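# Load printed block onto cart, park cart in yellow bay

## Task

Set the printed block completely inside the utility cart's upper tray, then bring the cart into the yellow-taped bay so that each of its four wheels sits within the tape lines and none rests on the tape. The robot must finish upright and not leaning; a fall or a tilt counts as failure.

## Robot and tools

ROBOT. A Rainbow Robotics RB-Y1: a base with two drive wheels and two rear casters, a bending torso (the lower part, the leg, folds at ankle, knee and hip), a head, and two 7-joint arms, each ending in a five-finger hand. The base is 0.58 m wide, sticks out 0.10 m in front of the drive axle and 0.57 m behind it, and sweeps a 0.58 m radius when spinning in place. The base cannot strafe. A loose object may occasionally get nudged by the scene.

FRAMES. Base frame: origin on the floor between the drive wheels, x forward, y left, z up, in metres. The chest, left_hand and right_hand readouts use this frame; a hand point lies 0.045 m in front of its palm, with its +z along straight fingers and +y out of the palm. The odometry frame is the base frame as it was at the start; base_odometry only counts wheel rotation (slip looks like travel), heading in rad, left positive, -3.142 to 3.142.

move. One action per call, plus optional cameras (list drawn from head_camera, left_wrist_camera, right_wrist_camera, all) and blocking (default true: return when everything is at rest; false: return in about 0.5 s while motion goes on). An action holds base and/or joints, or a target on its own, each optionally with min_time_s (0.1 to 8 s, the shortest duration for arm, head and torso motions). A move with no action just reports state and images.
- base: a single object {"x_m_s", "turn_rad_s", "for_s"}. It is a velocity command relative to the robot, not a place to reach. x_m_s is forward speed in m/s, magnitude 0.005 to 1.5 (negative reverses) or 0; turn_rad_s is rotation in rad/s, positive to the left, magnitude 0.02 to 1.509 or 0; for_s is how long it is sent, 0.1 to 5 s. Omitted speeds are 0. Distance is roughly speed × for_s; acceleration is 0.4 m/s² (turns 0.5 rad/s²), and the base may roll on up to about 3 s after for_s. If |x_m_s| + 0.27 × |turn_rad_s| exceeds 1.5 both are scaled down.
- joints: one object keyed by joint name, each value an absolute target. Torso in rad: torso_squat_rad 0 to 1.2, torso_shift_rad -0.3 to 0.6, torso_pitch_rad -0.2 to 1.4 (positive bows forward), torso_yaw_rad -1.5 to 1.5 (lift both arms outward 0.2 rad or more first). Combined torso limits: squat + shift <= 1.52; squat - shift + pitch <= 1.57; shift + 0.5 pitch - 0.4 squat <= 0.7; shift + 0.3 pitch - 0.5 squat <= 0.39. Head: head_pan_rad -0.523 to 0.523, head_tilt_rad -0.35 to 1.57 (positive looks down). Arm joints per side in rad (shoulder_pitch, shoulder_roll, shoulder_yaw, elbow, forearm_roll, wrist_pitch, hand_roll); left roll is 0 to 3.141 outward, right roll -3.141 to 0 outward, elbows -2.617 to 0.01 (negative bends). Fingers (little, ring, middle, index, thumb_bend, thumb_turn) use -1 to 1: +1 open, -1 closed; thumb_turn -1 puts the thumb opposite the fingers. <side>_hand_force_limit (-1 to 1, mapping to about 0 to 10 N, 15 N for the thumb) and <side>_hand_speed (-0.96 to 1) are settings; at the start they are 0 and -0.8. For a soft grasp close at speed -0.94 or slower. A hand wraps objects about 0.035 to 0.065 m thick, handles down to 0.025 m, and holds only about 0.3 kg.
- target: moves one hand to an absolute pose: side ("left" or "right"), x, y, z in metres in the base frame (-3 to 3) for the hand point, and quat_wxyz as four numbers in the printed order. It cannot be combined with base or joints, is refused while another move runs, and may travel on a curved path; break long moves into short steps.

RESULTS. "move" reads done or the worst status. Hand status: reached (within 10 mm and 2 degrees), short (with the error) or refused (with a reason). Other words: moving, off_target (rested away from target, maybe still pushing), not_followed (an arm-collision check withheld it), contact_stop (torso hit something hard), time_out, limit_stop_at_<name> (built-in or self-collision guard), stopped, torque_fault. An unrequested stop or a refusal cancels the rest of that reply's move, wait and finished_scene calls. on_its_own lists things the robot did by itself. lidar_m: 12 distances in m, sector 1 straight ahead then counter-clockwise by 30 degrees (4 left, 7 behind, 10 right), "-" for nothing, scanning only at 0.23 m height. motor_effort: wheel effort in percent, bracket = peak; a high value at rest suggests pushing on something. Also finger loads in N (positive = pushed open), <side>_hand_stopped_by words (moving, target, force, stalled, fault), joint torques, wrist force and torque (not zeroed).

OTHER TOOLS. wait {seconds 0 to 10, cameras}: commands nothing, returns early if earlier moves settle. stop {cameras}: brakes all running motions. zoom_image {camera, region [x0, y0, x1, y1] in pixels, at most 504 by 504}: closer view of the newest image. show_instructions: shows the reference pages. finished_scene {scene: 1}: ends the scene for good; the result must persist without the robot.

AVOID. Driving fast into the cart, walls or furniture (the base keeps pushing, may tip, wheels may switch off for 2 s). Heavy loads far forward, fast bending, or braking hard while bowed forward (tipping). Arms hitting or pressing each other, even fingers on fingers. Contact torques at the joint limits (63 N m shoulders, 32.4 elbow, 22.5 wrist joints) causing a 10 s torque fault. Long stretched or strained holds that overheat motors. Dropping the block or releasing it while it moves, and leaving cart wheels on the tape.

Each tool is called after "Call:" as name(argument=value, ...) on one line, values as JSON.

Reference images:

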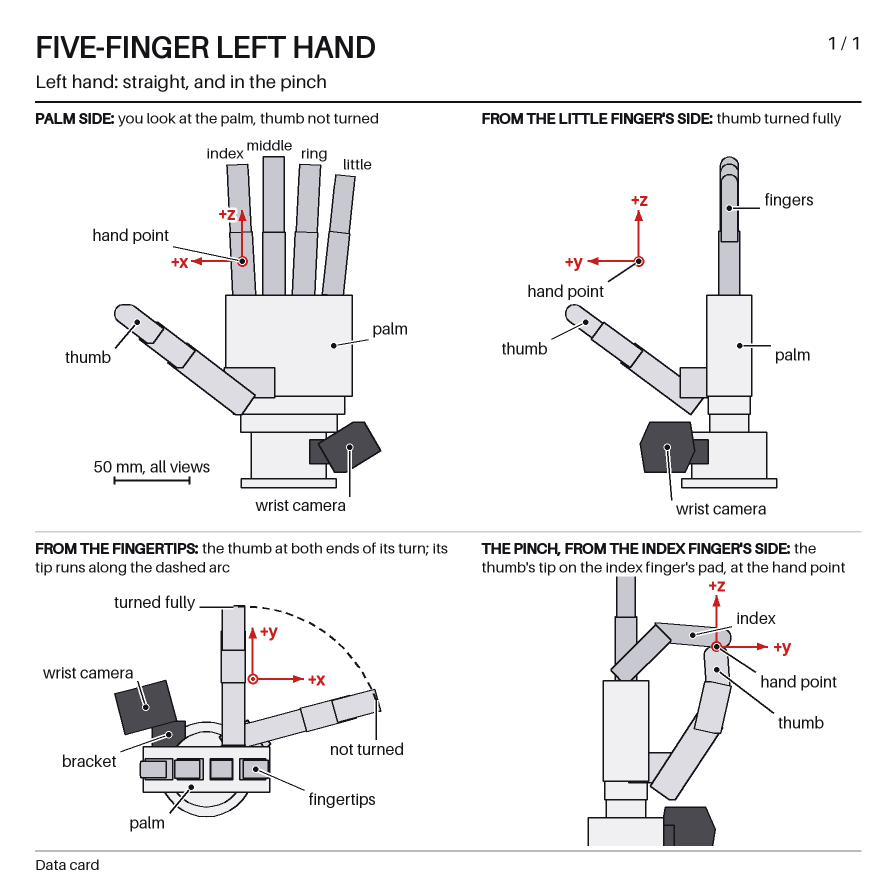

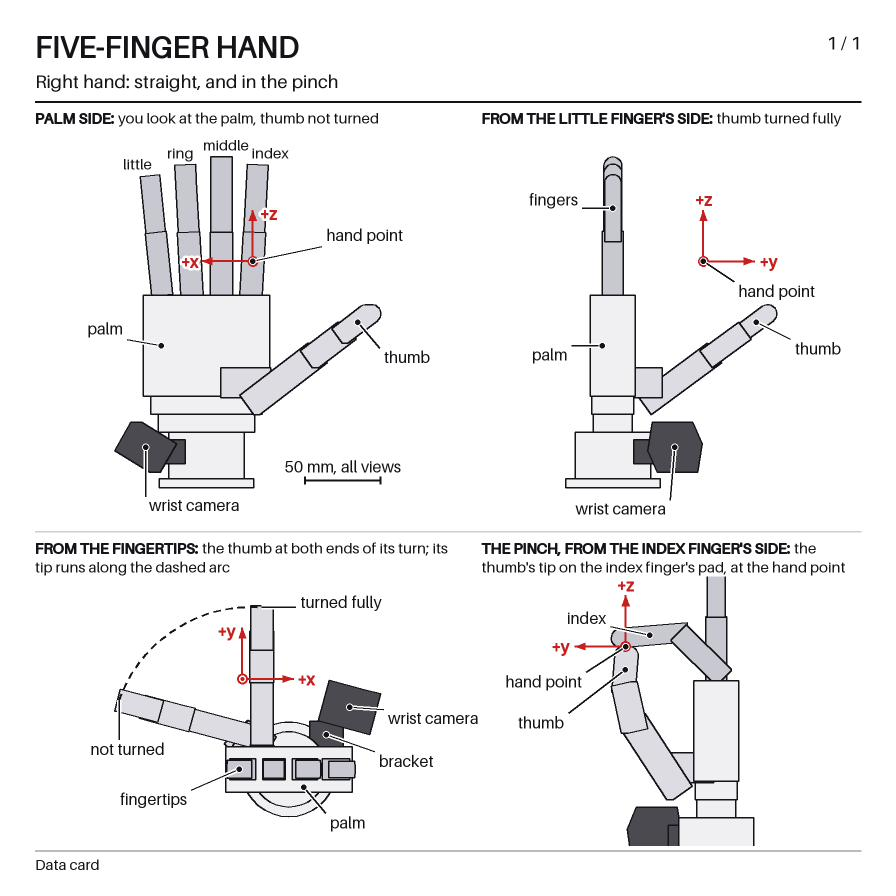

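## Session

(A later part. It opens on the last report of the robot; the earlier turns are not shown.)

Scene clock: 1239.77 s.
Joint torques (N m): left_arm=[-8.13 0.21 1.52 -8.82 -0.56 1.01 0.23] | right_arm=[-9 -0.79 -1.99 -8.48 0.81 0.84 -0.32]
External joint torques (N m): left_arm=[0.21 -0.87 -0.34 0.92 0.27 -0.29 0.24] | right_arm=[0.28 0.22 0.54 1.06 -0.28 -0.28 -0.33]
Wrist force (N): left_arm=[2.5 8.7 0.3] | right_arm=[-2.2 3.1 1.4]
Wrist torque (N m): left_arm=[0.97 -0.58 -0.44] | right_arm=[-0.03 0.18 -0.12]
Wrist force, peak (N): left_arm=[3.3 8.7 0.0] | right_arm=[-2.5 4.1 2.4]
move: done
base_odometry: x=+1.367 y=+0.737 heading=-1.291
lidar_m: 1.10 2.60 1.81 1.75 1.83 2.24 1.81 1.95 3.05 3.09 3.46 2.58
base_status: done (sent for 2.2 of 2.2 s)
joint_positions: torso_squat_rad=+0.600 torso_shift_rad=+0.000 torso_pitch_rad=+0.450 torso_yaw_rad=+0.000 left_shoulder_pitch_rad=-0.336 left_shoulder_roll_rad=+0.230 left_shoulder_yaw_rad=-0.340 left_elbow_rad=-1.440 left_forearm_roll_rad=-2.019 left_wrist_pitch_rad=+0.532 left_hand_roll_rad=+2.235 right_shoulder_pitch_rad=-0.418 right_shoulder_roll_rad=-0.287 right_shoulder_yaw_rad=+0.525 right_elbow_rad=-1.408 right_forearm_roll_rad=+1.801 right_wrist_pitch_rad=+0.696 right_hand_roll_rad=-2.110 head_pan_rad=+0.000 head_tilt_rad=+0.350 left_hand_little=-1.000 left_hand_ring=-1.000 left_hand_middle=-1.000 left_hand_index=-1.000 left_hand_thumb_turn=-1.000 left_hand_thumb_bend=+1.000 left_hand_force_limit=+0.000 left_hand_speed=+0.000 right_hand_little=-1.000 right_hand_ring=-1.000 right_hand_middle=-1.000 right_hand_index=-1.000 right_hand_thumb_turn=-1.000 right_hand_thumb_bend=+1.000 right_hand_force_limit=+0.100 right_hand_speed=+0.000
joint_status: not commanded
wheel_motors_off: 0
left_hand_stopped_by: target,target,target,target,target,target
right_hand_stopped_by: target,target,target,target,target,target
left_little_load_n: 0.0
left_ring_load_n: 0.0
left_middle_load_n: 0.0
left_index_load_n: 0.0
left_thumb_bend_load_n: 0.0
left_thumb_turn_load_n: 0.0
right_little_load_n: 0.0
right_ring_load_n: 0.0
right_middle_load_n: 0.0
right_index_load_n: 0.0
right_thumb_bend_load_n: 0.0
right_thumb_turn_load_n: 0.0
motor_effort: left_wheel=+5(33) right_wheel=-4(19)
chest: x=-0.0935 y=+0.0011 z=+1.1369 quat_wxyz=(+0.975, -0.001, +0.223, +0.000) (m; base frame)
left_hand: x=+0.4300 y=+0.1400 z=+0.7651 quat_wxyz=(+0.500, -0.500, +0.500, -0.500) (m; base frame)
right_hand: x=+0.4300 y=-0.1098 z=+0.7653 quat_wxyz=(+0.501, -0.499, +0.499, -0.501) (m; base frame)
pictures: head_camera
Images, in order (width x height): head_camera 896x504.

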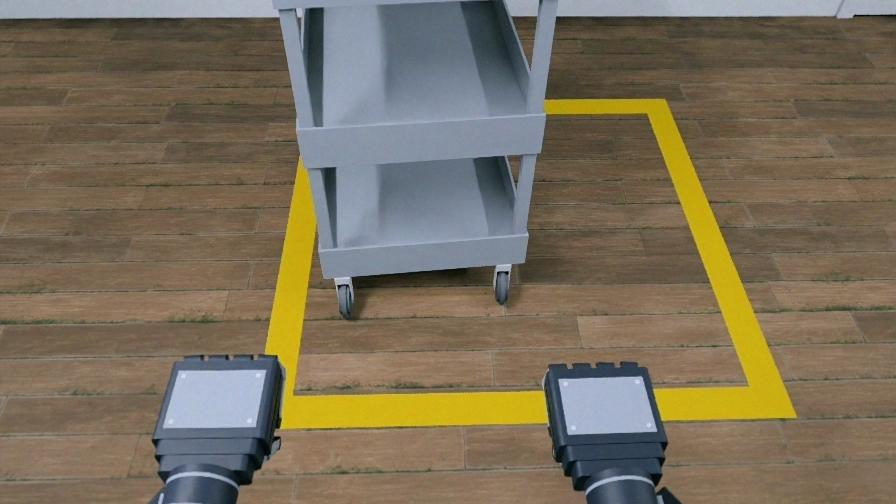

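Call:
move(target={"side": "right", "x": 0.34, "y": -0.16, "z": 0.85, "quat_wxyz": [0.5, -0.5, 0.5, -0.5]}, min_time_s=1.2)

Call:
move(target={"side": "left", "x": 0.34, "y": 0.16, "z": 0.85, "quat_wxyz": [0.5, -0.5, 0.5, -0.5]}, min_time_s=1.2)

Call:
move(base={"turn_rad_s": 0.8, "for_s": 1.3333})

Call:
move(base={"x_m_s": 0.4, "for_s": 2.9}, cameras=["head_camera"])

Scene clock: 1285.57 s.
Joint torques (N m): left_arm=[-8.96 0.9 2.46 -8.37 -0.37 1.11 -0.12] | right_arm=[-1.74 -3.36 -2.31 -9.39 0.94 0 -0.23]
External joint torques (N m): left_arm=[-0.62 -0.18 0.6 1.36 0.46 -0.2 -0.11] | right_arm=[0.48 -0.14 0.46 0.92 -0.24 -0.48 -0.24]
Wrist force (N): left_arm=[2.9 8.2 0.2] | right_arm=[-2.4 3.2 1.6]
Wrist torque (N m): left_arm=[0.91 -0.64 -0.42] | right_arm=[-0.05 0.15 -0.10]
Wrist force, peak (N): left_arm=[3.1 8.8 0.3] | right_arm=[-2.1 4.3 2.9]
move: done
base_odometry: x=+1.367 y=+0.737 heading=-1.291
lidar_m: 1.10 2.60 1.82 1.75 1.83 2.24 1.80 1.97 3.05 3.08 3.46 2.57
base_status: not commanded
joint_positions: torso_squat_rad=+0.600 torso_shift_rad=+0.000 torso_pitch_rad=+0.450 torso_yaw_rad=+0.000 left_shoulder_pitch_rad=-0.336 left_shoulder_roll_rad=+0.230 left_shoulder_yaw_rad=-0.340 left_elbow_rad=-1.440 left_forearm_roll_rad=-2.019 left_wrist_pitch_rad=+0.532 left_hand_roll_rad=+2.235 right_shoulder_pitch_rad=+0.001 right_shoulder_roll_rad=-0.474 right_shoulder_yaw_rad=+0.478 right_elbow_rad=-2.069 right_forearm_roll_rad=+1.587 right_wrist_pitch_rad=+0.631 right_hand_roll_rad=-1.794 head_pan_rad=+0.000 head_tilt_rad=+0.350 left_hand_little=-1.000 left_hand_ring=-1.000 left_hand_middle=-1.000 left_hand_index=-1.000 left_hand_thumb_turn=-1.000 left_hand_thumb_bend=+1.000 left_hand_force_limit=+0.000 left_hand_speed=+0.000 right_hand_little=-1.000 right_hand_ring=-1.000 right_hand_middle=-1.000 right_hand_index=-1.000 right_hand_thumb_turn=-1.000 right_hand_thumb_bend=+1.000 right_hand_force_limit=+0.100 right_hand_speed=+0.000
joint_status: all done
wheel_motors_off: 0
left_hand_stopped_by: target,target,target,target,target,target
right_hand_stopped_by: target,target,target,target,target,target
left_little_load_n: 0.0
left_ring_load_n: 0.0
left_middle_load_n: 0.0
left_index_load_n: 0.0
left_thumb_bend_load_n: 0.0
left_thumb_turn_load_n: 0.0
right_little_load_n: 0.0
right_ring_load_n: 0.0
right_middle_load_n: 0.0
right_index_load_n: 0.0
right_thumb_bend_load_n: 0.0
right_thumb_turn_load_n: 0.0
motor_effort: left_wheel=+5(5) right_wheel=-6(6)
chest: x=-0.0935 y=+0.0011 z=+1.1369 quat_wxyz=(+0.975, -0.001, +0.223, +0.000) (m; base frame)
left_hand: x=+0.4300 y=+0.1400 z=+0.7651 quat_wxyz=(+0.500, -0.500, +0.500, -0.500) (m; base frame)
right_hand: x=+0.3399 y=-0.1596 z=+0.8503 quat_wxyz=(+0.503, -0.499, +0.498, -0.501) (m; base frame)
right_hand_status: reached (checked arc, planned for 1.2 s): 1 mm and 0.4 deg off.
pictures: none

Scene clock: 1287.10 s.
Joint torques (N m): left_arm=[-2.4 -0.74 2.05 -9.6 -0.33 0.27 0.27] | right_arm=[-1.99 -3.22 -2.27 -9.1 0.94 0.27 -0.27]
External joint torques (N m): left_arm=[-0.56 -1.46 1.1 1.05 0.31 -0.38 0.28] | right_arm=[0.23 0 0.5 1.21 -0.24 -0.21 -0.28]
Wrist force (N): left_arm=[2.8 8.6 0.3] | right_arm=[-3.0 3.3 2.9]
Wrist torque (N m): left_arm=[0.95 -0.61 -0.43] | right_arm=[-0.07 0.18 -0.08]
Wrist force, peak (N): left_arm=[2.7 9.2 0.1] | right_arm=[-2.9 3.9 2.4]
move: done
base_odometry: x=+1.367 y=+0.737 heading=-1.291
lidar_m: 1.10 2.59 1.81 1.76 1.84 2.23 1.80 1.96 3.04 3.09 3.47 2.57
base_status: not commanded
joint_positions: torso_squat_rad=+0.600 torso_shift_rad=+0.000 torso_pitch_rad=+0.450 torso_yaw_rad=+0.000 left_shoulder_pitch_rad=+0.101 left_shoulder_roll_rad=+0.227 left_shoulder_yaw_rad=-0.302 left_elbow_rad=-2.067 left_forearm_roll_rad=-1.823 left_wrist_pitch_rad=+0.353 left_hand_roll_rad=+1.882 right_shoulder_pitch_rad=+0.001 right_shoulder_roll_rad=-0.474 right_shoulder_yaw_rad=+0.478 right_elbow_rad=-2.069 right_forearm_roll_rad=+1.587 right_wrist_pitch_rad=+0.631 right_hand_roll_rad=-1.794 head_pan_rad=+0.000 head_tilt_rad=+0.350 left_hand_little=-1.000 left_hand_ring=-1.000 left_hand_middle=-1.000 left_hand_index=-1.000 left_hand_thumb_turn=-1.000 left_hand_thumb_bend=+1.000 left_hand_force_limit=+0.000 left_hand_speed=+0.000 right_hand_little=-1.000 right_hand_ring=-1.000 right_hand_middle=-1.000 right_hand_index=-1.000 right_hand_thumb_turn=-1.000 right_hand_thumb_bend=+1.000 right_hand_force_limit=+0.100 right_hand_speed=+0.000
joint_status: all done
wheel_motors_off: 0
left_hand_stopped_by: target,target,target,target,target,target
right_hand_stopped_by: target,target,target,target,target,target
left_little_load_n: 0.0
left_ring_load_n: 0.0
left_middle_load_n: 0.0
left_index_load_n: 0.0
left_thumb_bend_load_n: 0.0
left_thumb_turn_load_n: 0.0
right_little_load_n: 0.0
right_ring_load_n: 0.0
right_middle_load_n: 0.0
right_index_load_n: 0.0
right_thumb_bend_load_n: 0.0
right_thumb_turn_load_n: 0.0
motor_effort: left_wheel=+5(5) right_wheel=-6(6)
chest: x=-0.0935 y=+0.0011 z=+1.1369 quat_wxyz=(+0.975, -0.001, +0.223, +0.000) (m; base frame)
left_hand: x=+0.3399 y=+0.1599 z=+0.8507 quat_wxyz=(+0.502, -0.496, +0.497, -0.504) (m; base frame)
left_hand_status: reached (checked arc, planned for 1.2 s): 1 mm and 0.7 deg off.
right_hand: x=+0.3399 y=-0.1596 z=+0.8503 quat_wxyz=(+0.503, -0.498, +0.498, -0.501) (m; base frame)
pictures: none

Scene clock: 1290.07 s.
Joint torques (N m): left_arm=[-1.96 -0.25 1.39 -9.31 -0.33 0.16 0.36] | right_arm=[-1.7 -3.22 -2.49 -9.07 0.75 0.15 -0.24]
External joint torques (N m): left_arm=[-0.12 -0.98 0.43 1.34 0.3 -0.49 0.37] | right_arm=[0.52 0 0.28 1.24 -0.43 -0.33 -0.25]
Wrist force (N): left_arm=[2.4 8.1 0.0] | right_arm=[-2.5 3.5 2.8]
Wrist torque (N m): left_arm=[0.88 -0.58 -0.43] | right_arm=[-0.05 0.11 -0.06]
Wrist force, peak (N): left_arm=[3.1 8.9 0.2] | right_arm=[-3.0 4.2 1.9]
move: done
base_odometry: x=+1.367 y=+0.737 heading=-0.402
lidar_m: 1.90 1.73 1.78 2.36 1.82 1.98 2.67 3.09 3.15 2.73 1.12 1.11
base_status: done (sent for 1.33 of 1.33 s)
joint_positions: torso_squat_rad=+0.600 torso_shift_rad=+0.000 torso_pitch_rad=+0.450 torso_yaw_rad=+0.000 left_shoulder_pitch_rad=+0.101 left_shoulder_roll_rad=+0.227 left_shoulder_yaw_rad=-0.302 left_elbow_rad=-2.067 left_forearm_roll_rad=-1.823 left_wrist_pitch_rad=+0.353 left_hand_roll_rad=+1.882 right_shoulder_pitch_rad=+0.001 right_shoulder_roll_rad=-0.474 right_shoulder_yaw_rad=+0.478 right_elbow_rad=-2.069 right_forearm_roll_rad=+1.587 right_wrist_pitch_rad=+0.631 right_hand_roll_rad=-1.794 head_pan_rad=+0.000 head_tilt_rad=+0.350 left_hand_little=-1.000 left_hand_ring=-1.000 left_hand_middle=-1.000 left_hand_index=-1.000 left_hand_thumb_turn=-1.000 left_hand_thumb_bend=+1.000 left_hand_force_limit=+0.000 left_hand_speed=+0.000 right_hand_little=-1.000 right_hand_ring=-1.000 right_hand_middle=-1.000 right_hand_index=-1.000 right_hand_thumb_turn=-1.000 right_hand_thumb_bend=+1.000 right_hand_force_limit=+0.100 right_hand_speed=+0.000
joint_status: not commanded
wheel_motors_off: 0
left_hand_stopped_by: target,target,target,target,target,target
right_hand_stopped_by: target,target,target,target,target,target
left_little_load_n: 0.0
left_ring_load_n: 0.0
left_middle_load_n: 0.0
left_index_load_n: 0.0
left_thumb_bend_load_n: 0.0
left_thumb_turn_load_n: 0.0
right_little_load_n: 0.0
right_ring_load_n: 0.0
right_middle_load_n: 0.5
right_index_load_n: 0.0
right_thumb_bend_load_n: 0.0
right_thumb_turn_load_n: 0.0
motor_effort: left_wheel=+1(31) right_wheel=+5(29)
chest: x=-0.0935 y=+0.0011 z=+1.1369 quat_wxyz=(+0.975, -0.001, +0.223, +0.000) (m; base frame)
left_hand: x=+0.3399 y=+0.1599 z=+0.8507 quat_wxyz=(+0.502, -0.496, +0.497, -0.504) (m; base frame)
right_hand: x=+0.3399 y=-0.1596 z=+0.8503 quat_wxyz=(+0.503, -0.498, +0.498, -0.501) (m; base frame)
pictures: none

Scene clock: 1294.50 s.
Joint torques (N m): left_arm=[-1.56 -0.41 1.27 -9.36 -0.27 0.39 0.32] | right_arm=[-1.97 -3.36 -2.06 -8.99 0.93 0.12 -0.25]
External joint torques (N m): left_arm=[0.28 -1.13 0.31 1.28 0.37 -0.26 0.32] | right_arm=[0.24 -0.14 0.71 1.31 -0.25 -0.36 -0.26]
Wrist force (N): left_arm=[2.8 8.2 0.1] | right_arm=[-2.3 3.5 2.1]
Wrist torque (N m): left_arm=[0.89 -0.63 -0.42] | right_arm=[0.03 0.12 -0.06]
Wrist force, peak (N): left_arm=[3.0 8.8 0.5] | right_arm=[-2.7 4.3 2.7]
move: done
base_odometry: x=+2.434 y=+0.283 heading=-0.402
lidar_m: 0.90 0.82 0.84 1.05 2.89 2.69 3.57 3.95 0.76 1.12 1.75 1.77
base_status: done (sent for 2.9 of 2.9 s)
joint_positions: torso_squat_rad=+0.600 torso_shift_rad=+0.000 torso_pitch_rad=+0.450 torso_yaw_rad=+0.000 left_shoulder_pitch_rad=+0.101 left_shoulder_roll_rad=+0.227 left_shoulder_yaw_rad=-0.302 left_elbow_rad=-2.067 left_forearm_roll_rad=-1.823 left_wrist_pitch_rad=+0.353 left_hand_roll_rad=+1.882 right_shoulder_pitch_rad=+0.001 right_shoulder_roll_rad=-0.474 right_shoulder_yaw_rad=+0.478 right_elbow_rad=-2.069 right_forearm_roll_rad=+1.587 right_wrist_pitch_rad=+0.631 right_hand_roll_rad=-1.794 head_pan_rad=+0.000 head_tilt_rad=+0.350 left_hand_little=-1.000 left_hand_ring=-1.000 left_hand_middle=-1.000 left_hand_index=-1.000 left_hand_thumb_turn=-1.000 left_hand_thumb_bend=+1.000 left_hand_force_limit=+0.000 left_hand_speed=+0.000 right_hand_little=-1.000 right_hand_ring=-1.000 right_hand_middle=-1.000 right_hand_index=-1.000 right_hand_thumb_turn=-1.000 right_hand_thumb_bend=+1.000 right_hand_force_limit=+0.100 right_hand_speed=+0.000
joint_status: not commanded
wheel_motors_off: 0
left_hand_stopped_by: target,target,target,target,target,target
right_hand_stopped_by: target,target,target,target,target,target
left_little_load_n: 0.0
left_ring_load_n: 0.0
left_middle_load_n: 0.0
left_index_load_n: 0.0
left_thumb_bend_load_n: 0.0
left_thumb_turn_load_n: 0.0
right_little_load_n: 0.0
right_ring_load_n: 0.0
right_middle_load_n: 0.0
right_index_load_n: 0.5
right_thumb_bend_load_n: 0.0
right_thumb_turn_load_n: 0.0
motor_effort: left_wheel=+2(29) right_wheel=-4(28)
chest: x=-0.0934 y=+0.0011 z=+1.1369 quat_wxyz=(+0.975, -0.001, +0.223, +0.000) (m; base frame)
left_hand: x=+0.3399 y=+0.1599 z=+0.8506 quat_wxyz=(+0.502, -0.497, +0.497, -0.504) (m; base frame)
right_hand: x=+0.3400 y=-0.1596 z=+0.8502 quat_wxyz=(+0.503, -0.499, +0.498, -0.501) (m; base frame)
pictures: head_camera
Images, in order (width x height): head_camera 896x504.

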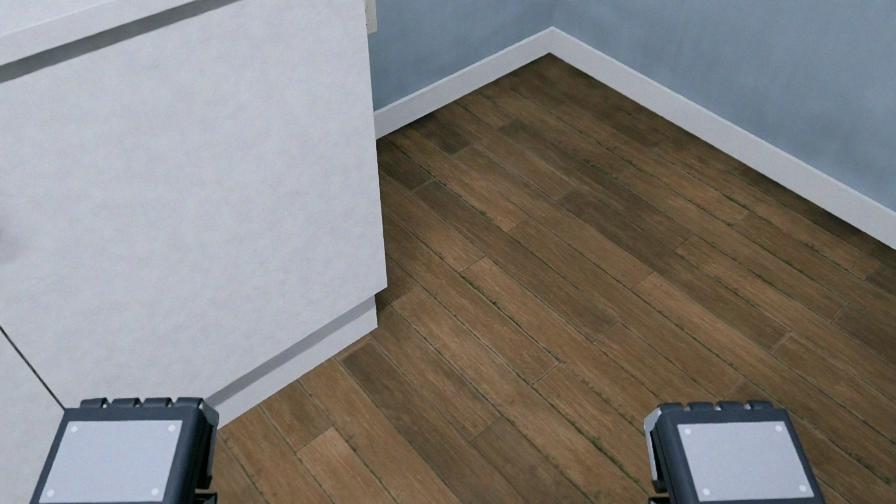

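Call:
move(base={"turn_rad_s": -0.8, "for_s": 1.4667})

Call:
move(base={"x_m_s": 0.3, "for_s": 2.3}, cameras=["head_camera"])

Call:
move(base={"turn_rad_s": -0.8, "for_s": 1.7333}, cameras=["head_camera"])

Scene clock: 1307.67 s.
Joint torques (N m): left_arm=[-1.36 -0.48 1.28 -9.77 -0.29 0.4 0.18] | right_arm=[-1.79 -3.22 -2.09 -9.06 0.97 0.16 -0.25]
External joint torques (N m): left_arm=[0.48 -1.2 0.33 0.88 0.35 -0.24 0.19] | right_arm=[0.43 0 0.68 1.25 -0.21 -0.32 -0.26]
Wrist force (N): left_arm=[2.4 8.3 0.3] | right_arm=[-3.6 3.7 2.4]
Wrist torque (N m): left_arm=[0.90 -0.55 -0.46] | right_arm=[0.02 0.29 -0.14]
Wrist force, peak (N): left_arm=[2.9 9.0 -0.2] | right_arm=[-3.4 4.1 2.5]
move: done
base_odometry: x=+2.434 y=+0.283 heading=-1.477
lidar_m: 1.76 1.76 0.93 0.84 0.85 1.05 2.85 2.66 3.46 3.95 0.76 1.12
base_status: done (sent for 1.47 of 1.47 s)
joint_positions: torso_squat_rad=+0.600 torso_shift_rad=+0.000 torso_pitch_rad=+0.450 torso_yaw_rad=+0.000 left_shoulder_pitch_rad=+0.101 left_shoulder_roll_rad=+0.227 left_shoulder_yaw_rad=-0.302 left_elbow_rad=-2.067 left_forearm_roll_rad=-1.823 left_wrist_pitch_rad=+0.353 left_hand_roll_rad=+1.882 right_shoulder_pitch_rad=+0.001 right_shoulder_roll_rad=-0.474 right_shoulder_yaw_rad=+0.478 right_elbow_rad=-2.069 right_forearm_roll_rad=+1.587 right_wrist_pitch_rad=+0.631 right_hand_roll_rad=-1.794 head_pan_rad=+0.000 head_tilt_rad=+0.350 left_hand_little=-1.000 left_hand_ring=-1.000 left_hand_middle=-1.000 left_hand_index=-1.000 left_hand_thumb_turn=-1.000 left_hand_thumb_bend=+1.000 left_hand_force_limit=+0.000 left_hand_speed=+0.000 right_hand_little=-1.000 right_hand_ring=-1.000 right_hand_middle=-1.000 right_hand_index=-1.000 right_hand_thumb_turn=-1.000 right_hand_thumb_bend=+1.000 right_hand_force_limit=+0.100 right_hand_speed=+0.000
joint_status: not commanded
wheel_motors_off: 0
left_hand_stopped_by: target,target,target,target,target,target
right_hand_stopped_by: target,target,target,target,target,target
left_little_load_n: 0.0
left_ring_load_n: 0.0
left_middle_load_n: 0.0
left_index_load_n: 0.0
left_thumb_bend_load_n: 0.0
left_thumb_turn_load_n: 0.0
right_little_load_n: 0.0
right_ring_load_n: 0.0
right_middle_load_n: 0.0
right_index_load_n: 0.0
right_thumb_bend_load_n: 0.0
right_thumb_turn_load_n: 0.0
motor_effort: left_wheel=+6(26) right_wheel=+0(24)
chest: x=-0.0934 y=+0.0011 z=+1.1369 quat_wxyz=(+0.975, -0.001, +0.223, +0.000) (m; base frame)
left_hand: x=+0.3399 y=+0.1599 z=+0.8506 quat_wxyz=(+0.502, -0.497, +0.497, -0.504) (m; base frame)
right_hand: x=+0.3400 y=-0.1596 z=+0.8502 quat_wxyz=(+0.503, -0.499, +0.498, -0.501) (m; base frame)
pictures: none

Scene clock: 1311.23 s.
Joint torques (N m): left_arm=[-1.61 -0.14 1.47 -9.34 -0.27 0.44 0.02] | right_arm=[-1.97 -2.9 -2.09 -9.07 0.96 0.15 -0.2]
External joint torques (N m): left_arm=[0.23 -0.87 0.51 1.31 0.37 -0.21 0.03] | right_arm=[0.25 0.32 0.67 1.24 -0.22 -0.33 -0.21]
Wrist force (N): left_arm=[2.4 8.1 -0.1] | right_arm=[-2.3 3.3 2.7]
Wrist torque (N m): left_arm=[0.91 -0.58 -0.46] | right_arm=[-0.06 0.10 -0.08]
Wrist force, peak (N): left_arm=[3.1 8.9 0.4] | right_arm=[-3.0 3.8 2.3]
move: done
base_odometry: x=+2.499 y=-0.404 heading=-1.477
lidar_m: 1.08 1.10 1.32 1.31 0.98 1.18 3.53 3.29 0.60 0.61 0.55 1.21
base_status: done (sent for 2.3 of 2.3 s)
joint_positions: torso_squat_rad=+0.600 torso_shift_rad=+0.000 torso_pitch_rad=+0.450 torso_yaw_rad=+0.000 left_shoulder_pitch_rad=+0.101 left_shoulder_roll_rad=+0.227 left_shoulder_yaw_rad=-0.302 left_elbow_rad=-2.067 left_forearm_roll_rad=-1.823 left_wrist_pitch_rad=+0.353 left_hand_roll_rad=+1.882 right_shoulder_pitch_rad=+0.001 right_shoulder_roll_rad=-0.474 right_shoulder_yaw_rad=+0.478 right_elbow_rad=-2.069 right_forearm_roll_rad=+1.587 right_wrist_pitch_rad=+0.631 right_hand_roll_rad=-1.794 head_pan_rad=+0.000 head_tilt_rad=+0.350 left_hand_little=-1.000 left_hand_ring=-1.000 left_hand_middle=-1.000 left_hand_index=-1.000 left_hand_thumb_turn=-1.000 left_hand_thumb_bend=+1.000 left_hand_force_limit=+0.000 left_hand_speed=+0.000 right_hand_little=-1.000 right_hand_ring=-1.000 right_hand_middle=-1.000 right_hand_index=-1.000 right_hand_thumb_turn=-1.000 right_hand_thumb_bend=+1.000 right_hand_force_limit=+0.100 right_hand_speed=+0.000
joint_status: not commanded
wheel_motors_off: 0
left_hand_stopped_by: target,target,target,target,target,target
right_hand_stopped_by: target,target,target,target,target,target
left_little_load_n: 0.0
left_ring_load_n: 0.0
left_middle_load_n: 0.0
left_index_load_n: 0.0
left_thumb_bend_load_n: 0.0
left_thumb_turn_load_n: 0.0
right_little_load_n: 0.0
right_ring_load_n: 0.0
right_middle_load_n: 0.0
right_index_load_n: 0.0
right_thumb_bend_load_n: 0.0
right_thumb_turn_load_n: 0.0
motor_effort: left_wheel=-4(32) right_wheel=+2(26)
chest: x=-0.0934 y=+0.0011 z=+1.1369 quat_wxyz=(+0.975, -0.001, +0.223, +0.000) (m; base frame)
left_hand: x=+0.3400 y=+0.1599 z=+0.8506 quat_wxyz=(+0.502, -0.497, +0.497, -0.504) (m; base frame)
right_hand: x=+0.3400 y=-0.1596 z=+0.8502 quat_wxyz=(+0.503, -0.499, +0.498, -0.501) (m; base frame)
pictures: head_camera
Images, in order (width x height): head_camera 896x504.

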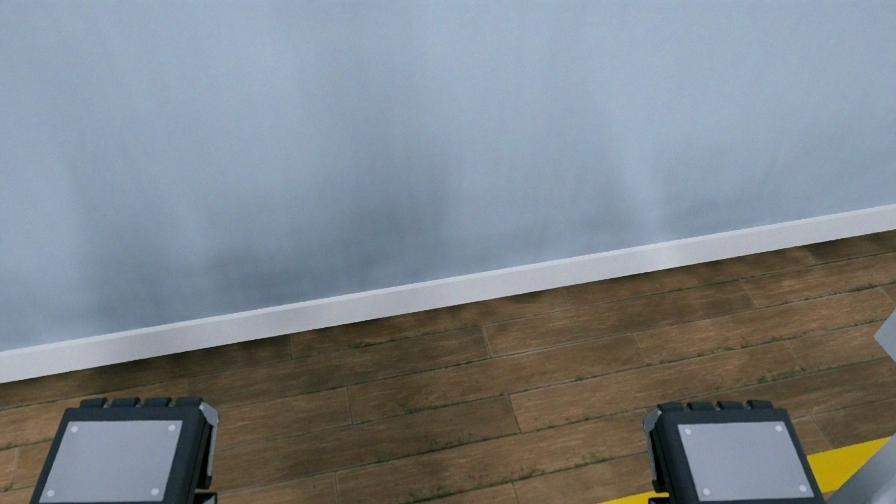

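Scene clock: 1314.87 s.
Joint torques (N m): left_arm=[-1.56 -0.26 1.13 -9.02 -0.33 0.24 0.3] | right_arm=[-1.74 -3.04 -2.2 -9.04 0.9 0.14 -0.25]
External joint torques (N m): left_arm=[0.28 -0.98 0.18 1.63 0.31 -0.41 0.31] | right_arm=[0.48 0.18 0.57 1.26 -0.28 -0.34 -0.26]
Wrist force (N): left_arm=[2.8 8.7 0.3] | right_arm=[-2.5 3.4 1.9]
Wrist torque (N m): left_arm=[0.98 -0.64 -0.42] | right_arm=[0.03 0.18 -0.11]
Wrist force, peak (N): left_arm=[3.2 8.6 0.3] | right_arm=[-2.4 4.3 2.7]
move: done
base_odometry: x=+2.499 y=-0.404 heading=-2.864
lidar_m: 0.49 0.51 1.13 1.10 1.15 1.56 0.96 0.99 1.36 3.28 3.55 0.59
base_status: done (sent for 1.73 of 1.73 s)
joint_positions: torso_squat_rad=+0.600 torso_shift_rad=+0.000 torso_pitch_rad=+0.450 torso_yaw_rad=+0.000 left_shoulder_pitch_rad=+0.101 left_shoulder_roll_rad=+0.227 left_shoulder_yaw_rad=-0.302 left_elbow_rad=-2.067 left_forearm_roll_rad=-1.823 left_wrist_pitch_rad=+0.353 left_hand_roll_rad=+1.882 right_shoulder_pitch_rad=+0.001 right_shoulder_roll_rad=-0.474 right_shoulder_yaw_rad=+0.478 right_elbow_rad=-2.069 right_forearm_roll_rad=+1.587 right_wrist_pitch_rad=+0.631 right_hand_roll_rad=-1.794 head_pan_rad=+0.000 head_tilt_rad=+0.350 left_hand_little=-1.000 left_hand_ring=-1.000 left_hand_middle=-1.000 left_hand_index=-1.000 left_hand_thumb_turn=-1.000 left_hand_thumb_bend=+1.000 left_hand_force_limit=+0.000 left_hand_speed=+0.000 right_hand_little=-1.000 right_hand_ring=-1.000 right_hand_middle=-1.000 right_hand_index=-1.000 right_hand_thumb_turn=-1.000 right_hand_thumb_bend=+1.000 right_hand_force_limit=+0.100 right_hand_speed=+0.000
joint_status: not commanded
wheel_motors_off: 0
left_hand_stopped_by: target,target,target,target,target,target
right_hand_stopped_by: target,target,target,target,target,target
left_little_load_n: 0.0
left_ring_load_n: 0.0
left_middle_load_n: 0.0
left_index_load_n: -0.5
left_thumb_bend_load_n: 0.0
left_thumb_turn_load_n: 0.0
right_little_load_n: 0.0
right_ring_load_n: 0.0
right_middle_load_n: 0.0
right_index_load_n: 0.0
right_thumb_bend_load_n: 0.0
right_thumb_turn_load_n: 0.0
motor_effort: left_wheel=+5(30) right_wheel=-1(26)
chest: x=-0.0934 y=+0.0011 z=+1.1369 quat_wxyz=(+0.975, -0.001, +0.223, +0.000) (m; base frame)
left_hand: x=+0.3400 y=+0.1599 z=+0.8506 quat_wxyz=(+0.502, -0.497, +0.497, -0.504) (m; base frame)
right_hand: x=+0.3400 y=-0.1596 z=+0.8502 quat_wxyz=(+0.503, -0.499, +0.498, -0.501) (m; base frame)
pictures: head_camera
Images, in order (width x height): head_camera 896x504.

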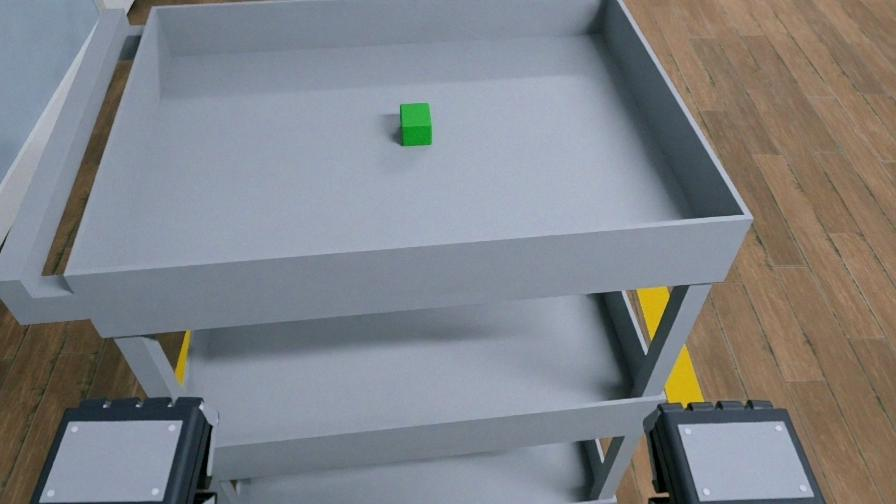

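Call:
move(target={"side": "right", "x": 0.43, "y": -0.13, "z": 0.765, "quat_wxyz": [0.5, -0.5, 0.5, -0.5]}, min_time_s=1.5)

Call:
move(target={"side": "left", "x": 0.43, "y": 0.18, "z": 0.765, "quat_wxyz": [0.5, -0.5, 0.5, -0.5]}, min_time_s=1.5)

Call:
move(base={"x_m_s": 0.06, "for_s": 3.3333}, cameras=["head_camera"])

Scene clock: 1336.00 s.
Joint torques (N m): left_arm=[-1.31 -0.51 0.95 -9.57 -0.47 0.5 0.28] | right_arm=[-9.09 -1.63 -1.57 -7.56 0.78 1.34 -0.13]
External joint torques (N m): left_arm=[0.53 -1.23 -0.01 1.07 0.16 -0.14 0.29] | right_arm=[-0.1 0.51 1.45 1.91 -0.26 0.21 -0.13]
Wrist force (N): left_arm=[2.7 8.5 0.2] | right_arm=[-1.7 3.4 2.4]
Wrist torque (N m): left_arm=[0.95 -0.61 -0.43] | right_arm=[-0.03 0.02 -0.11]
Wrist force, peak (N): left_arm=[2.5 9.0 0.3] | right_arm=[-2.8 3.7 3.1]
move: done
base_odometry: x=+2.499 y=-0.404 heading=-2.864
lidar_m: 0.49 0.51 1.13 1.11 1.15 1.56 0.96 0.99 1.35 3.28 3.55 0.58
base_status: not commanded
joint_positions: torso_squat_rad=+0.600 torso_shift_rad=+0.000 torso_pitch_rad=+0.450 torso_yaw_rad=+0.000 left_shoulder_pitch_rad=+0.101 left_shoulder_roll_rad=+0.227 left_shoulder_yaw_rad=-0.302 left_elbow_rad=-2.067 left_forearm_roll_rad=-1.823 left_wrist_pitch_rad=+0.353 left_hand_roll_rad=+1.882 right_shoulder_pitch_rad=-0.397 right_shoulder_roll_rad=-0.335 right_shoulder_yaw_rad=+0.507 right_elbow_rad=-1.443 right_forearm_roll_rad=+1.777 right_wrist_pitch_rad=+0.670 right_hand_roll_rad=-2.119 head_pan_rad=+0.000 head_tilt_rad=+0.350 left_hand_little=-1.000 left_hand_ring=-1.000 left_hand_middle=-1.000 left_hand_index=-1.000 left_hand_thumb_turn=-1.000 left_hand_thumb_bend=+1.000 left_hand_force_limit=+0.000 left_hand_speed=+0.000 right_hand_little=-1.000 right_hand_ring=-1.000 right_hand_middle=-1.000 right_hand_index=-1.000 right_hand_thumb_turn=-1.000 right_hand_thumb_bend=+1.000 right_hand_force_limit=+0.100 right_hand_speed=+0.000
joint_status: all done
wheel_motors_off: 0
left_hand_stopped_by: target,target,target,target,target,target
right_hand_stopped_by: target,target,target,target,target,target
left_little_load_n: 0.0
left_ring_load_n: 0.0
left_middle_load_n: 0.0
left_index_load_n: 0.0
left_thumb_bend_load_n: 0.0
left_thumb_turn_load_n: 0.0
right_little_load_n: 0.0
right_ring_load_n: 0.0
right_middle_load_n: 0.0
right_index_load_n: 0.0
right_thumb_bend_load_n: 0.0
right_thumb_turn_load_n: 0.0
motor_effort: left_wheel=+7(7) right_wheel=+2(3)
chest: x=-0.0934 y=+0.0011 z=+1.1369 quat_wxyz=(+0.975, -0.001, +0.223, +0.000) (m; base frame)
left_hand: x=+0.3400 y=+0.1599 z=+0.8506 quat_wxyz=(+0.502, -0.497, +0.497, -0.504) (m; base frame)
right_hand: x=+0.4299 y=-0.1299 z=+0.7659 quat_wxyz=(+0.499, -0.502, +0.501, -0.499) (m; base frame)
right_hand_status: reached (checked arc, planned for 1.5 s): 1 mm and 0.3 deg off.
pictures: none

Scene clock: 1337.83 s.
Joint torques (N m): left_arm=[-8.15 3.99 1.97 -8.07 -0.54 1.36 0.19] | right_arm=[-9.11 -1.94 -1.62 -7.91 0.82 1.3 -0.31]
External joint torques (N m): left_arm=[-0.2 0.7 -1.05 1.35 0.22 -0.07 0.2] | right_arm=[-0.12 0.2 1.4 1.55 -0.22 0.16 -0.32]
Wrist force (N): left_arm=[2.8 8.2 0.5] | right_arm=[-2.1 3.3 2.3]
Wrist torque (N m): left_arm=[0.87 -0.61 -0.32] | right_arm=[-0.02 0.10 -0.10]
Wrist force, peak (N): left_arm=[2.9 8.7 0.4] | right_arm=[-3.3 3.3 2.8]
move: done
base_odometry: x=+2.499 y=-0.404 heading=-2.864
lidar_m: 0.49 0.50 1.13 1.10 1.15 1.56 0.96 0.99 1.36 3.28 3.55 0.60
base_status: not commanded
joint_positions: torso_squat_rad=+0.600 torso_shift_rad=+0.000 torso_pitch_rad=+0.450 torso_yaw_rad=+0.000 left_shoulder_pitch_rad=-0.316 left_shoulder_roll_rad=+0.334 left_shoulder_yaw_rad=-0.327 left_elbow_rad=-1.461 left_forearm_roll_rad=-1.997 left_wrist_pitch_rad=+0.522 left_hand_roll_rad=+2.313 right_shoulder_pitch_rad=-0.397 right_shoulder_roll_rad=-0.335 right_shoulder_yaw_rad=+0.507 right_elbow_rad=-1.443 right_forearm_roll_rad=+1.777 right_wrist_pitch_rad=+0.670 right_hand_roll_rad=-2.119 head_pan_rad=+0.000 head_tilt_rad=+0.350 left_hand_little=-1.000 left_hand_ring=-1.000 left_hand_middle=-1.000 left_hand_index=-1.000 left_hand_thumb_turn=-1.000 left_hand_thumb_bend=+1.000 left_hand_force_limit=+0.000 left_hand_speed=+0.000 right_hand_little=-1.000 right_hand_ring=-1.000 right_hand_middle=-1.000 right_hand_index=-1.000 right_hand_thumb_turn=-1.000 right_hand_thumb_bend=+1.000 right_hand_force_limit=+0.100 right_hand_speed=+0.000
joint_status: all done
wheel_motors_off: 0
left_hand_stopped_by: target,target,target,target,target,target
right_hand_stopped_by: target,target,target,target,target,target
left_little_load_n: 0.0
left_ring_load_n: 0.0
left_middle_load_n: 0.0
left_index_load_n: 0.0
left_thumb_bend_load_n: 0.0
left_thumb_turn_load_n: 0.0
right_little_load_n: 0.0
right_ring_load_n: 0.0
right_middle_load_n: 0.0
right_index_load_n: 0.0
right_thumb_bend_load_n: 0.0
right_thumb_turn_load_n: 0.0
motor_effort: left_wheel=+8(8) right_wheel=+2(3)
chest: x=-0.0934 y=+0.0011 z=+1.1369 quat_wxyz=(+0.975, -0.001, +0.223, +0.000) (m; base frame)
left_hand: x=+0.4301 y=+0.1800 z=+0.7653 quat_wxyz=(+0.500, -0.500, +0.500, -0.500) (m; base frame)
left_hand_status: reached (checked arc, planned for 1.5 s): 0 mm and 0.1 deg off.
right_hand: x=+0.4299 y=-0.1299 z=+0.7658 quat_wxyz=(+0.498, -0.502, +0.501, -0.499) (m; base frame)
pictures: none

Scene clock: 1341.90 s.
Joint torques (N m): left_arm=[-7.27 3.23 2.09 -8.96 -0.79 0.93 0.28] | right_arm=[-8.77 -2.45 -2.77 -7.95 0.72 1.37 -0.17]
External joint torques (N m): left_arm=[0.68 -0.06 -0.93 0.47 -0.03 -0.5 0.29] | right_arm=[0.23 -0.33 0.24 1.51 -0.32 0.23 -0.18]
Wrist force (N): left_arm=[3.0 8.9 0.0] | right_arm=[-2.4 3.3 1.8]
Wrist torque (N m): left_arm=[1.02 -0.64 -0.31] | right_arm=[0.01 0.14 -0.11]
Wrist force, peak (N): left_arm=[0.1 3.8 -13.5] | right_arm=[-6.2 1.1 -9.3]
move: done
base_odometry: x=+2.306 y=-0.459 heading=-2.864
lidar_m: 0.42 0.45 1.13 1.11 1.15 1.56 1.16 1.19 1.65 3.24 3.46 0.48
base_status: done (sent for 3.33 of 3.33 s)
joint_positions: torso_squat_rad=+0.600 torso_shift_rad=+0.000 torso_pitch_rad=+0.450 torso_yaw_rad=+0.000 left_shoulder_pitch_rad=-0.316 left_shoulder_roll_rad=+0.334 left_shoulder_yaw_rad=-0.327 left_elbow_rad=-1.461 left_forearm_roll_rad=-1.997 left_wrist_pitch_rad=+0.523 left_hand_roll_rad=+2.313 right_shoulder_pitch_rad=-0.397 right_shoulder_roll_rad=-0.335 right_shoulder_yaw_rad=+0.507 right_elbow_rad=-1.443 right_forearm_roll_rad=+1.777 right_wrist_pitch_rad=+0.670 right_hand_roll_rad=-2.119 head_pan_rad=+0.000 head_tilt_rad=+0.350 left_hand_little=-1.000 left_hand_ring=-1.000 left_hand_middle=-1.000 left_hand_index=-1.000 left_hand_thumb_turn=-1.000 left_hand_thumb_bend=+1.000 left_hand_force_limit=+0.000 left_hand_speed=+0.000 right_hand_little=-1.000 right_hand_ring=-1.000 right_hand_middle=-1.000 right_hand_index=-1.000 right_hand_thumb_turn=-1.000 right_hand_thumb_bend=+1.000 right_hand_force_limit=+0.100 right_hand_speed=+0.000
joint_status: not commanded
wheel_motors_off: 0
left_hand_stopped_by: target,target,target,target,target,target
right_hand_stopped_by: target,target,target,target,target,target
left_little_load_n: 0.0
left_ring_load_n: 0.0
left_middle_load_n: 0.0
left_index_load_n: 0.0
left_thumb_bend_load_n: 0.0
left_thumb_turn_load_n: 0.0
right_little_load_n: 0.0
right_ring_load_n: 0.0
right_middle_load_n: 0.0
right_index_load_n: 0.0
right_thumb_bend_load_n: 0.0
right_thumb_turn_load_n: -0.5
motor_effort: left_wheel=-3(33) right_wheel=+4(22)
chest: x=-0.0935 y=+0.0011 z=+1.1369 quat_wxyz=(+0.975, -0.001, +0.223, +0.000) (m; base frame)
left_hand: x=+0.4300 y=+0.1801 z=+0.7653 quat_wxyz=(+0.500, -0.500, +0.500, -0.500) (m; base frame)
right_hand: x=+0.4299 y=-0.1296 z=+0.7659 quat_wxyz=(+0.499, -0.502, +0.501, -0.499) (m; base frame)
pictures: head_camera
Images, in order (width x height): head_camera 896x504.

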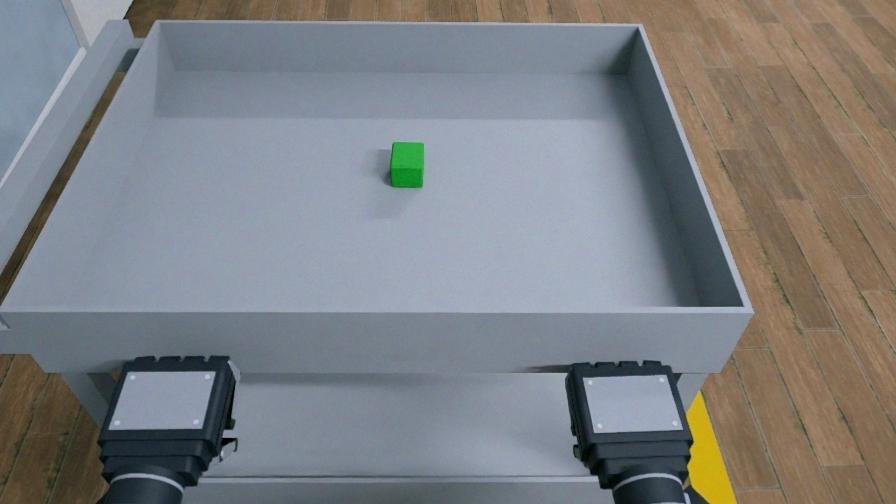

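Call:
move(base={"x_m_s": 0.06, "for_s": 1.4})

Call:
move(base={"x_m_s": -0.2, "for_s": 2.5}, cameras=["head_camera"])

Scene clock: 1352.03 s.
Joint torques (N m): left_arm=[-7.76 3.44 2.95 -8.41 -0.6 1.17 0.2] | right_arm=[-8.98 -2.19 -2.59 -8.11 0.74 0.8 -0.24]
External joint torques (N m): left_arm=[0.19 0.14 -0.07 1.01 0.17 -0.26 0.21] | right_arm=[0.02 -0.07 0.43 1.35 -0.3 -0.34 -0.25]
Wrist force (N): left_arm=[2.7 8.3 0.1] | right_arm=[-2.0 2.9 2.4]
Wrist torque (N m): left_arm=[0.92 -0.60 -0.31] | right_arm=[-0.10 0.08 -0.12]
Wrist force, peak (N): left_arm=[4.4 7.5 -5.5] | right_arm=[0.9 -2.4 -14.0]
move: done
base_odometry: x=+2.225 y=-0.482 heading=-2.864
lidar_m: 0.43 0.45 1.13 1.11 1.15 1.56 1.23 1.27 1.78 3.24 3.43 0.48
base_status: done (sent for 1.4 of 1.4 s)
joint_positions: torso_squat_rad=+0.600 torso_shift_rad=+0.000 torso_pitch_rad=+0.450 torso_yaw_rad=+0.000 left_shoulder_pitch_rad=-0.316 left_shoulder_roll_rad=+0.334 left_shoulder_yaw_rad=-0.327 left_elbow_rad=-1.461 left_forearm_roll_rad=-1.997 left_wrist_pitch_rad=+0.523 left_hand_roll_rad=+2.313 right_shoulder_pitch_rad=-0.397 right_shoulder_roll_rad=-0.335 right_shoulder_yaw_rad=+0.507 right_elbow_rad=-1.443 right_forearm_roll_rad=+1.777 right_wrist_pitch_rad=+0.670 right_hand_roll_rad=-2.119 head_pan_rad=+0.000 head_tilt_rad=+0.350 left_hand_little=-1.000 left_hand_ring=-1.000 left_hand_middle=-1.000 left_hand_index=-1.000 left_hand_thumb_turn=-1.000 left_hand_thumb_bend=+1.000 left_hand_force_limit=+0.000 left_hand_speed=+0.000 right_hand_little=-1.000 right_hand_ring=-1.000 right_hand_middle=-1.000 right_hand_index=-1.000 right_hand_thumb_turn=-1.000 right_hand_thumb_bend=+1.000 right_hand_force_limit=+0.100 right_hand_speed=+0.000
joint_status: not commanded
wheel_motors_off: 0
left_hand_stopped_by: target,target,target,target,target,target
right_hand_stopped_by: target,target,target,target,target,target
left_little_load_n: 0.0
left_ring_load_n: 0.0
left_middle_load_n: 0.0
left_index_load_n: 0.0
left_thumb_bend_load_n: 0.0
left_thumb_turn_load_n: 0.0
right_little_load_n: 0.0
right_ring_load_n: 0.0
right_middle_load_n: 0.0
right_index_load_n: 0.0
right_thumb_bend_load_n: 0.0
right_thumb_turn_load_n: 0.0
motor_effort: left_wheel=-3(20) right_wheel=+1(20)
chest: x=-0.0935 y=+0.0011 z=+1.1369 quat_wxyz=(+0.975, -0.001, +0.223, +0.000) (m; base frame)
left_hand: x=+0.4300 y=+0.1799 z=+0.7653 quat_wxyz=(+0.500, -0.500, +0.500, -0.500) (m; base frame)
right_hand: x=+0.4299 y=-0.1298 z=+0.7659 quat_wxyz=(+0.499, -0.502, +0.501, -0.499) (m; base frame)
pictures: none

Scene clock: 1355.97 s.
Joint torques (N m): left_arm=[-7.52 3.93 3.57 -8.36 -0.56 1.21 -0.07] | right_arm=[-8.84 -2.36 -2.61 -8.13 0.7 0.82 -0.16]
External joint torques (N m): left_arm=[0.43 0.64 0.55 1.06 0.2 -0.22 -0.06] | right_arm=[0.16 -0.23 0.4 1.33 -0.34 -0.32 -0.17]
Wrist force (N): left_arm=[3.2 8.3 0.6] | right_arm=[-2.0 3.5 1.8]
Wrist torque (N m): left_arm=[0.88 -0.68 -0.28] | right_arm=[0.03 0.03 -0.13]
Wrist force, peak (N): left_arm=[3.3 8.7 0.2] | right_arm=[-2.9 4.3 2.8]
move: done
base_odometry: x=+2.706 y=-0.345 heading=-2.865
lidar_m: 0.92 0.96 1.13 1.10 1.14 1.44 0.74 0.77 1.05 3.53 3.34 4.45
base_status: done (sent for 2.5 of 2.5 s)
joint_positions: torso_squat_rad=+0.600 torso_shift_rad=+0.000 torso_pitch_rad=+0.450 torso_yaw_rad=+0.000 left_shoulder_pitch_rad=-0.316 left_shoulder_roll_rad=+0.334 left_shoulder_yaw_rad=-0.327 left_elbow_rad=-1.461 left_forearm_roll_rad=-1.997 left_wrist_pitch_rad=+0.523 left_hand_roll_rad=+2.313 right_shoulder_pitch_rad=-0.397 right_shoulder_roll_rad=-0.335 right_shoulder_yaw_rad=+0.507 right_elbow_rad=-1.443 right_forearm_roll_rad=+1.777 right_wrist_pitch_rad=+0.670 right_hand_roll_rad=-2.119 head_pan_rad=+0.000 head_tilt_rad=+0.350 left_hand_little=-1.000 left_hand_ring=-1.000 left_hand_middle=-1.000 left_hand_index=-1.000 left_hand_thumb_turn=-1.000 left_hand_thumb_bend=+1.000 left_hand_force_limit=+0.000 left_hand_speed=+0.000 right_hand_little=-1.000 right_hand_ring=-1.000 right_hand_middle=-1.000 right_hand_index=-1.000 right_hand_thumb_turn=-1.000 right_hand_thumb_bend=+1.000 right_hand_force_limit=+0.100 right_hand_speed=+0.000
joint_status: not commanded
wheel_motors_off: 0
left_hand_stopped_by: target,target,target,target,target,target
right_hand_stopped_by: target,target,target,target,target,target
left_little_load_n: 0.0
left_ring_load_n: 0.0
left_middle_load_n: 0.0
left_index_load_n: 0.0
left_thumb_bend_load_n: 0.0
left_thumb_turn_load_n: 0.0
right_little_load_n: 0.0
right_ring_load_n: 0.0
right_middle_load_n: 0.0
right_index_load_n: 0.0
right_thumb_bend_load_n: 0.0
right_thumb_turn_load_n: 0.0
motor_effort: left_wheel=-5(24) right_wheel=+6(20)
chest: x=-0.0935 y=+0.0011 z=+1.1369 quat_wxyz=(+0.975, -0.001, +0.223, +0.000) (m; base frame)
left_hand: x=+0.4300 y=+0.1799 z=+0.7653 quat_wxyz=(+0.500, -0.500, +0.500, -0.500) (m; base frame)
right_hand: x=+0.4299 y=-0.1297 z=+0.7660 quat_wxyz=(+0.499, -0.502, +0.501, -0.499) (m; base frame)
pictures: head_camera
Images, in order (width x height): head_camera 896x504.

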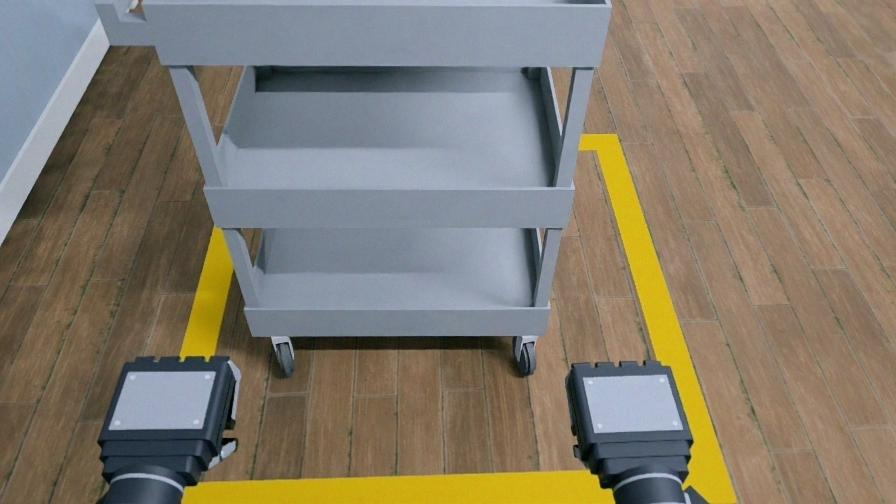

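Call:
finished_scene()

The scene is finished: the task was done.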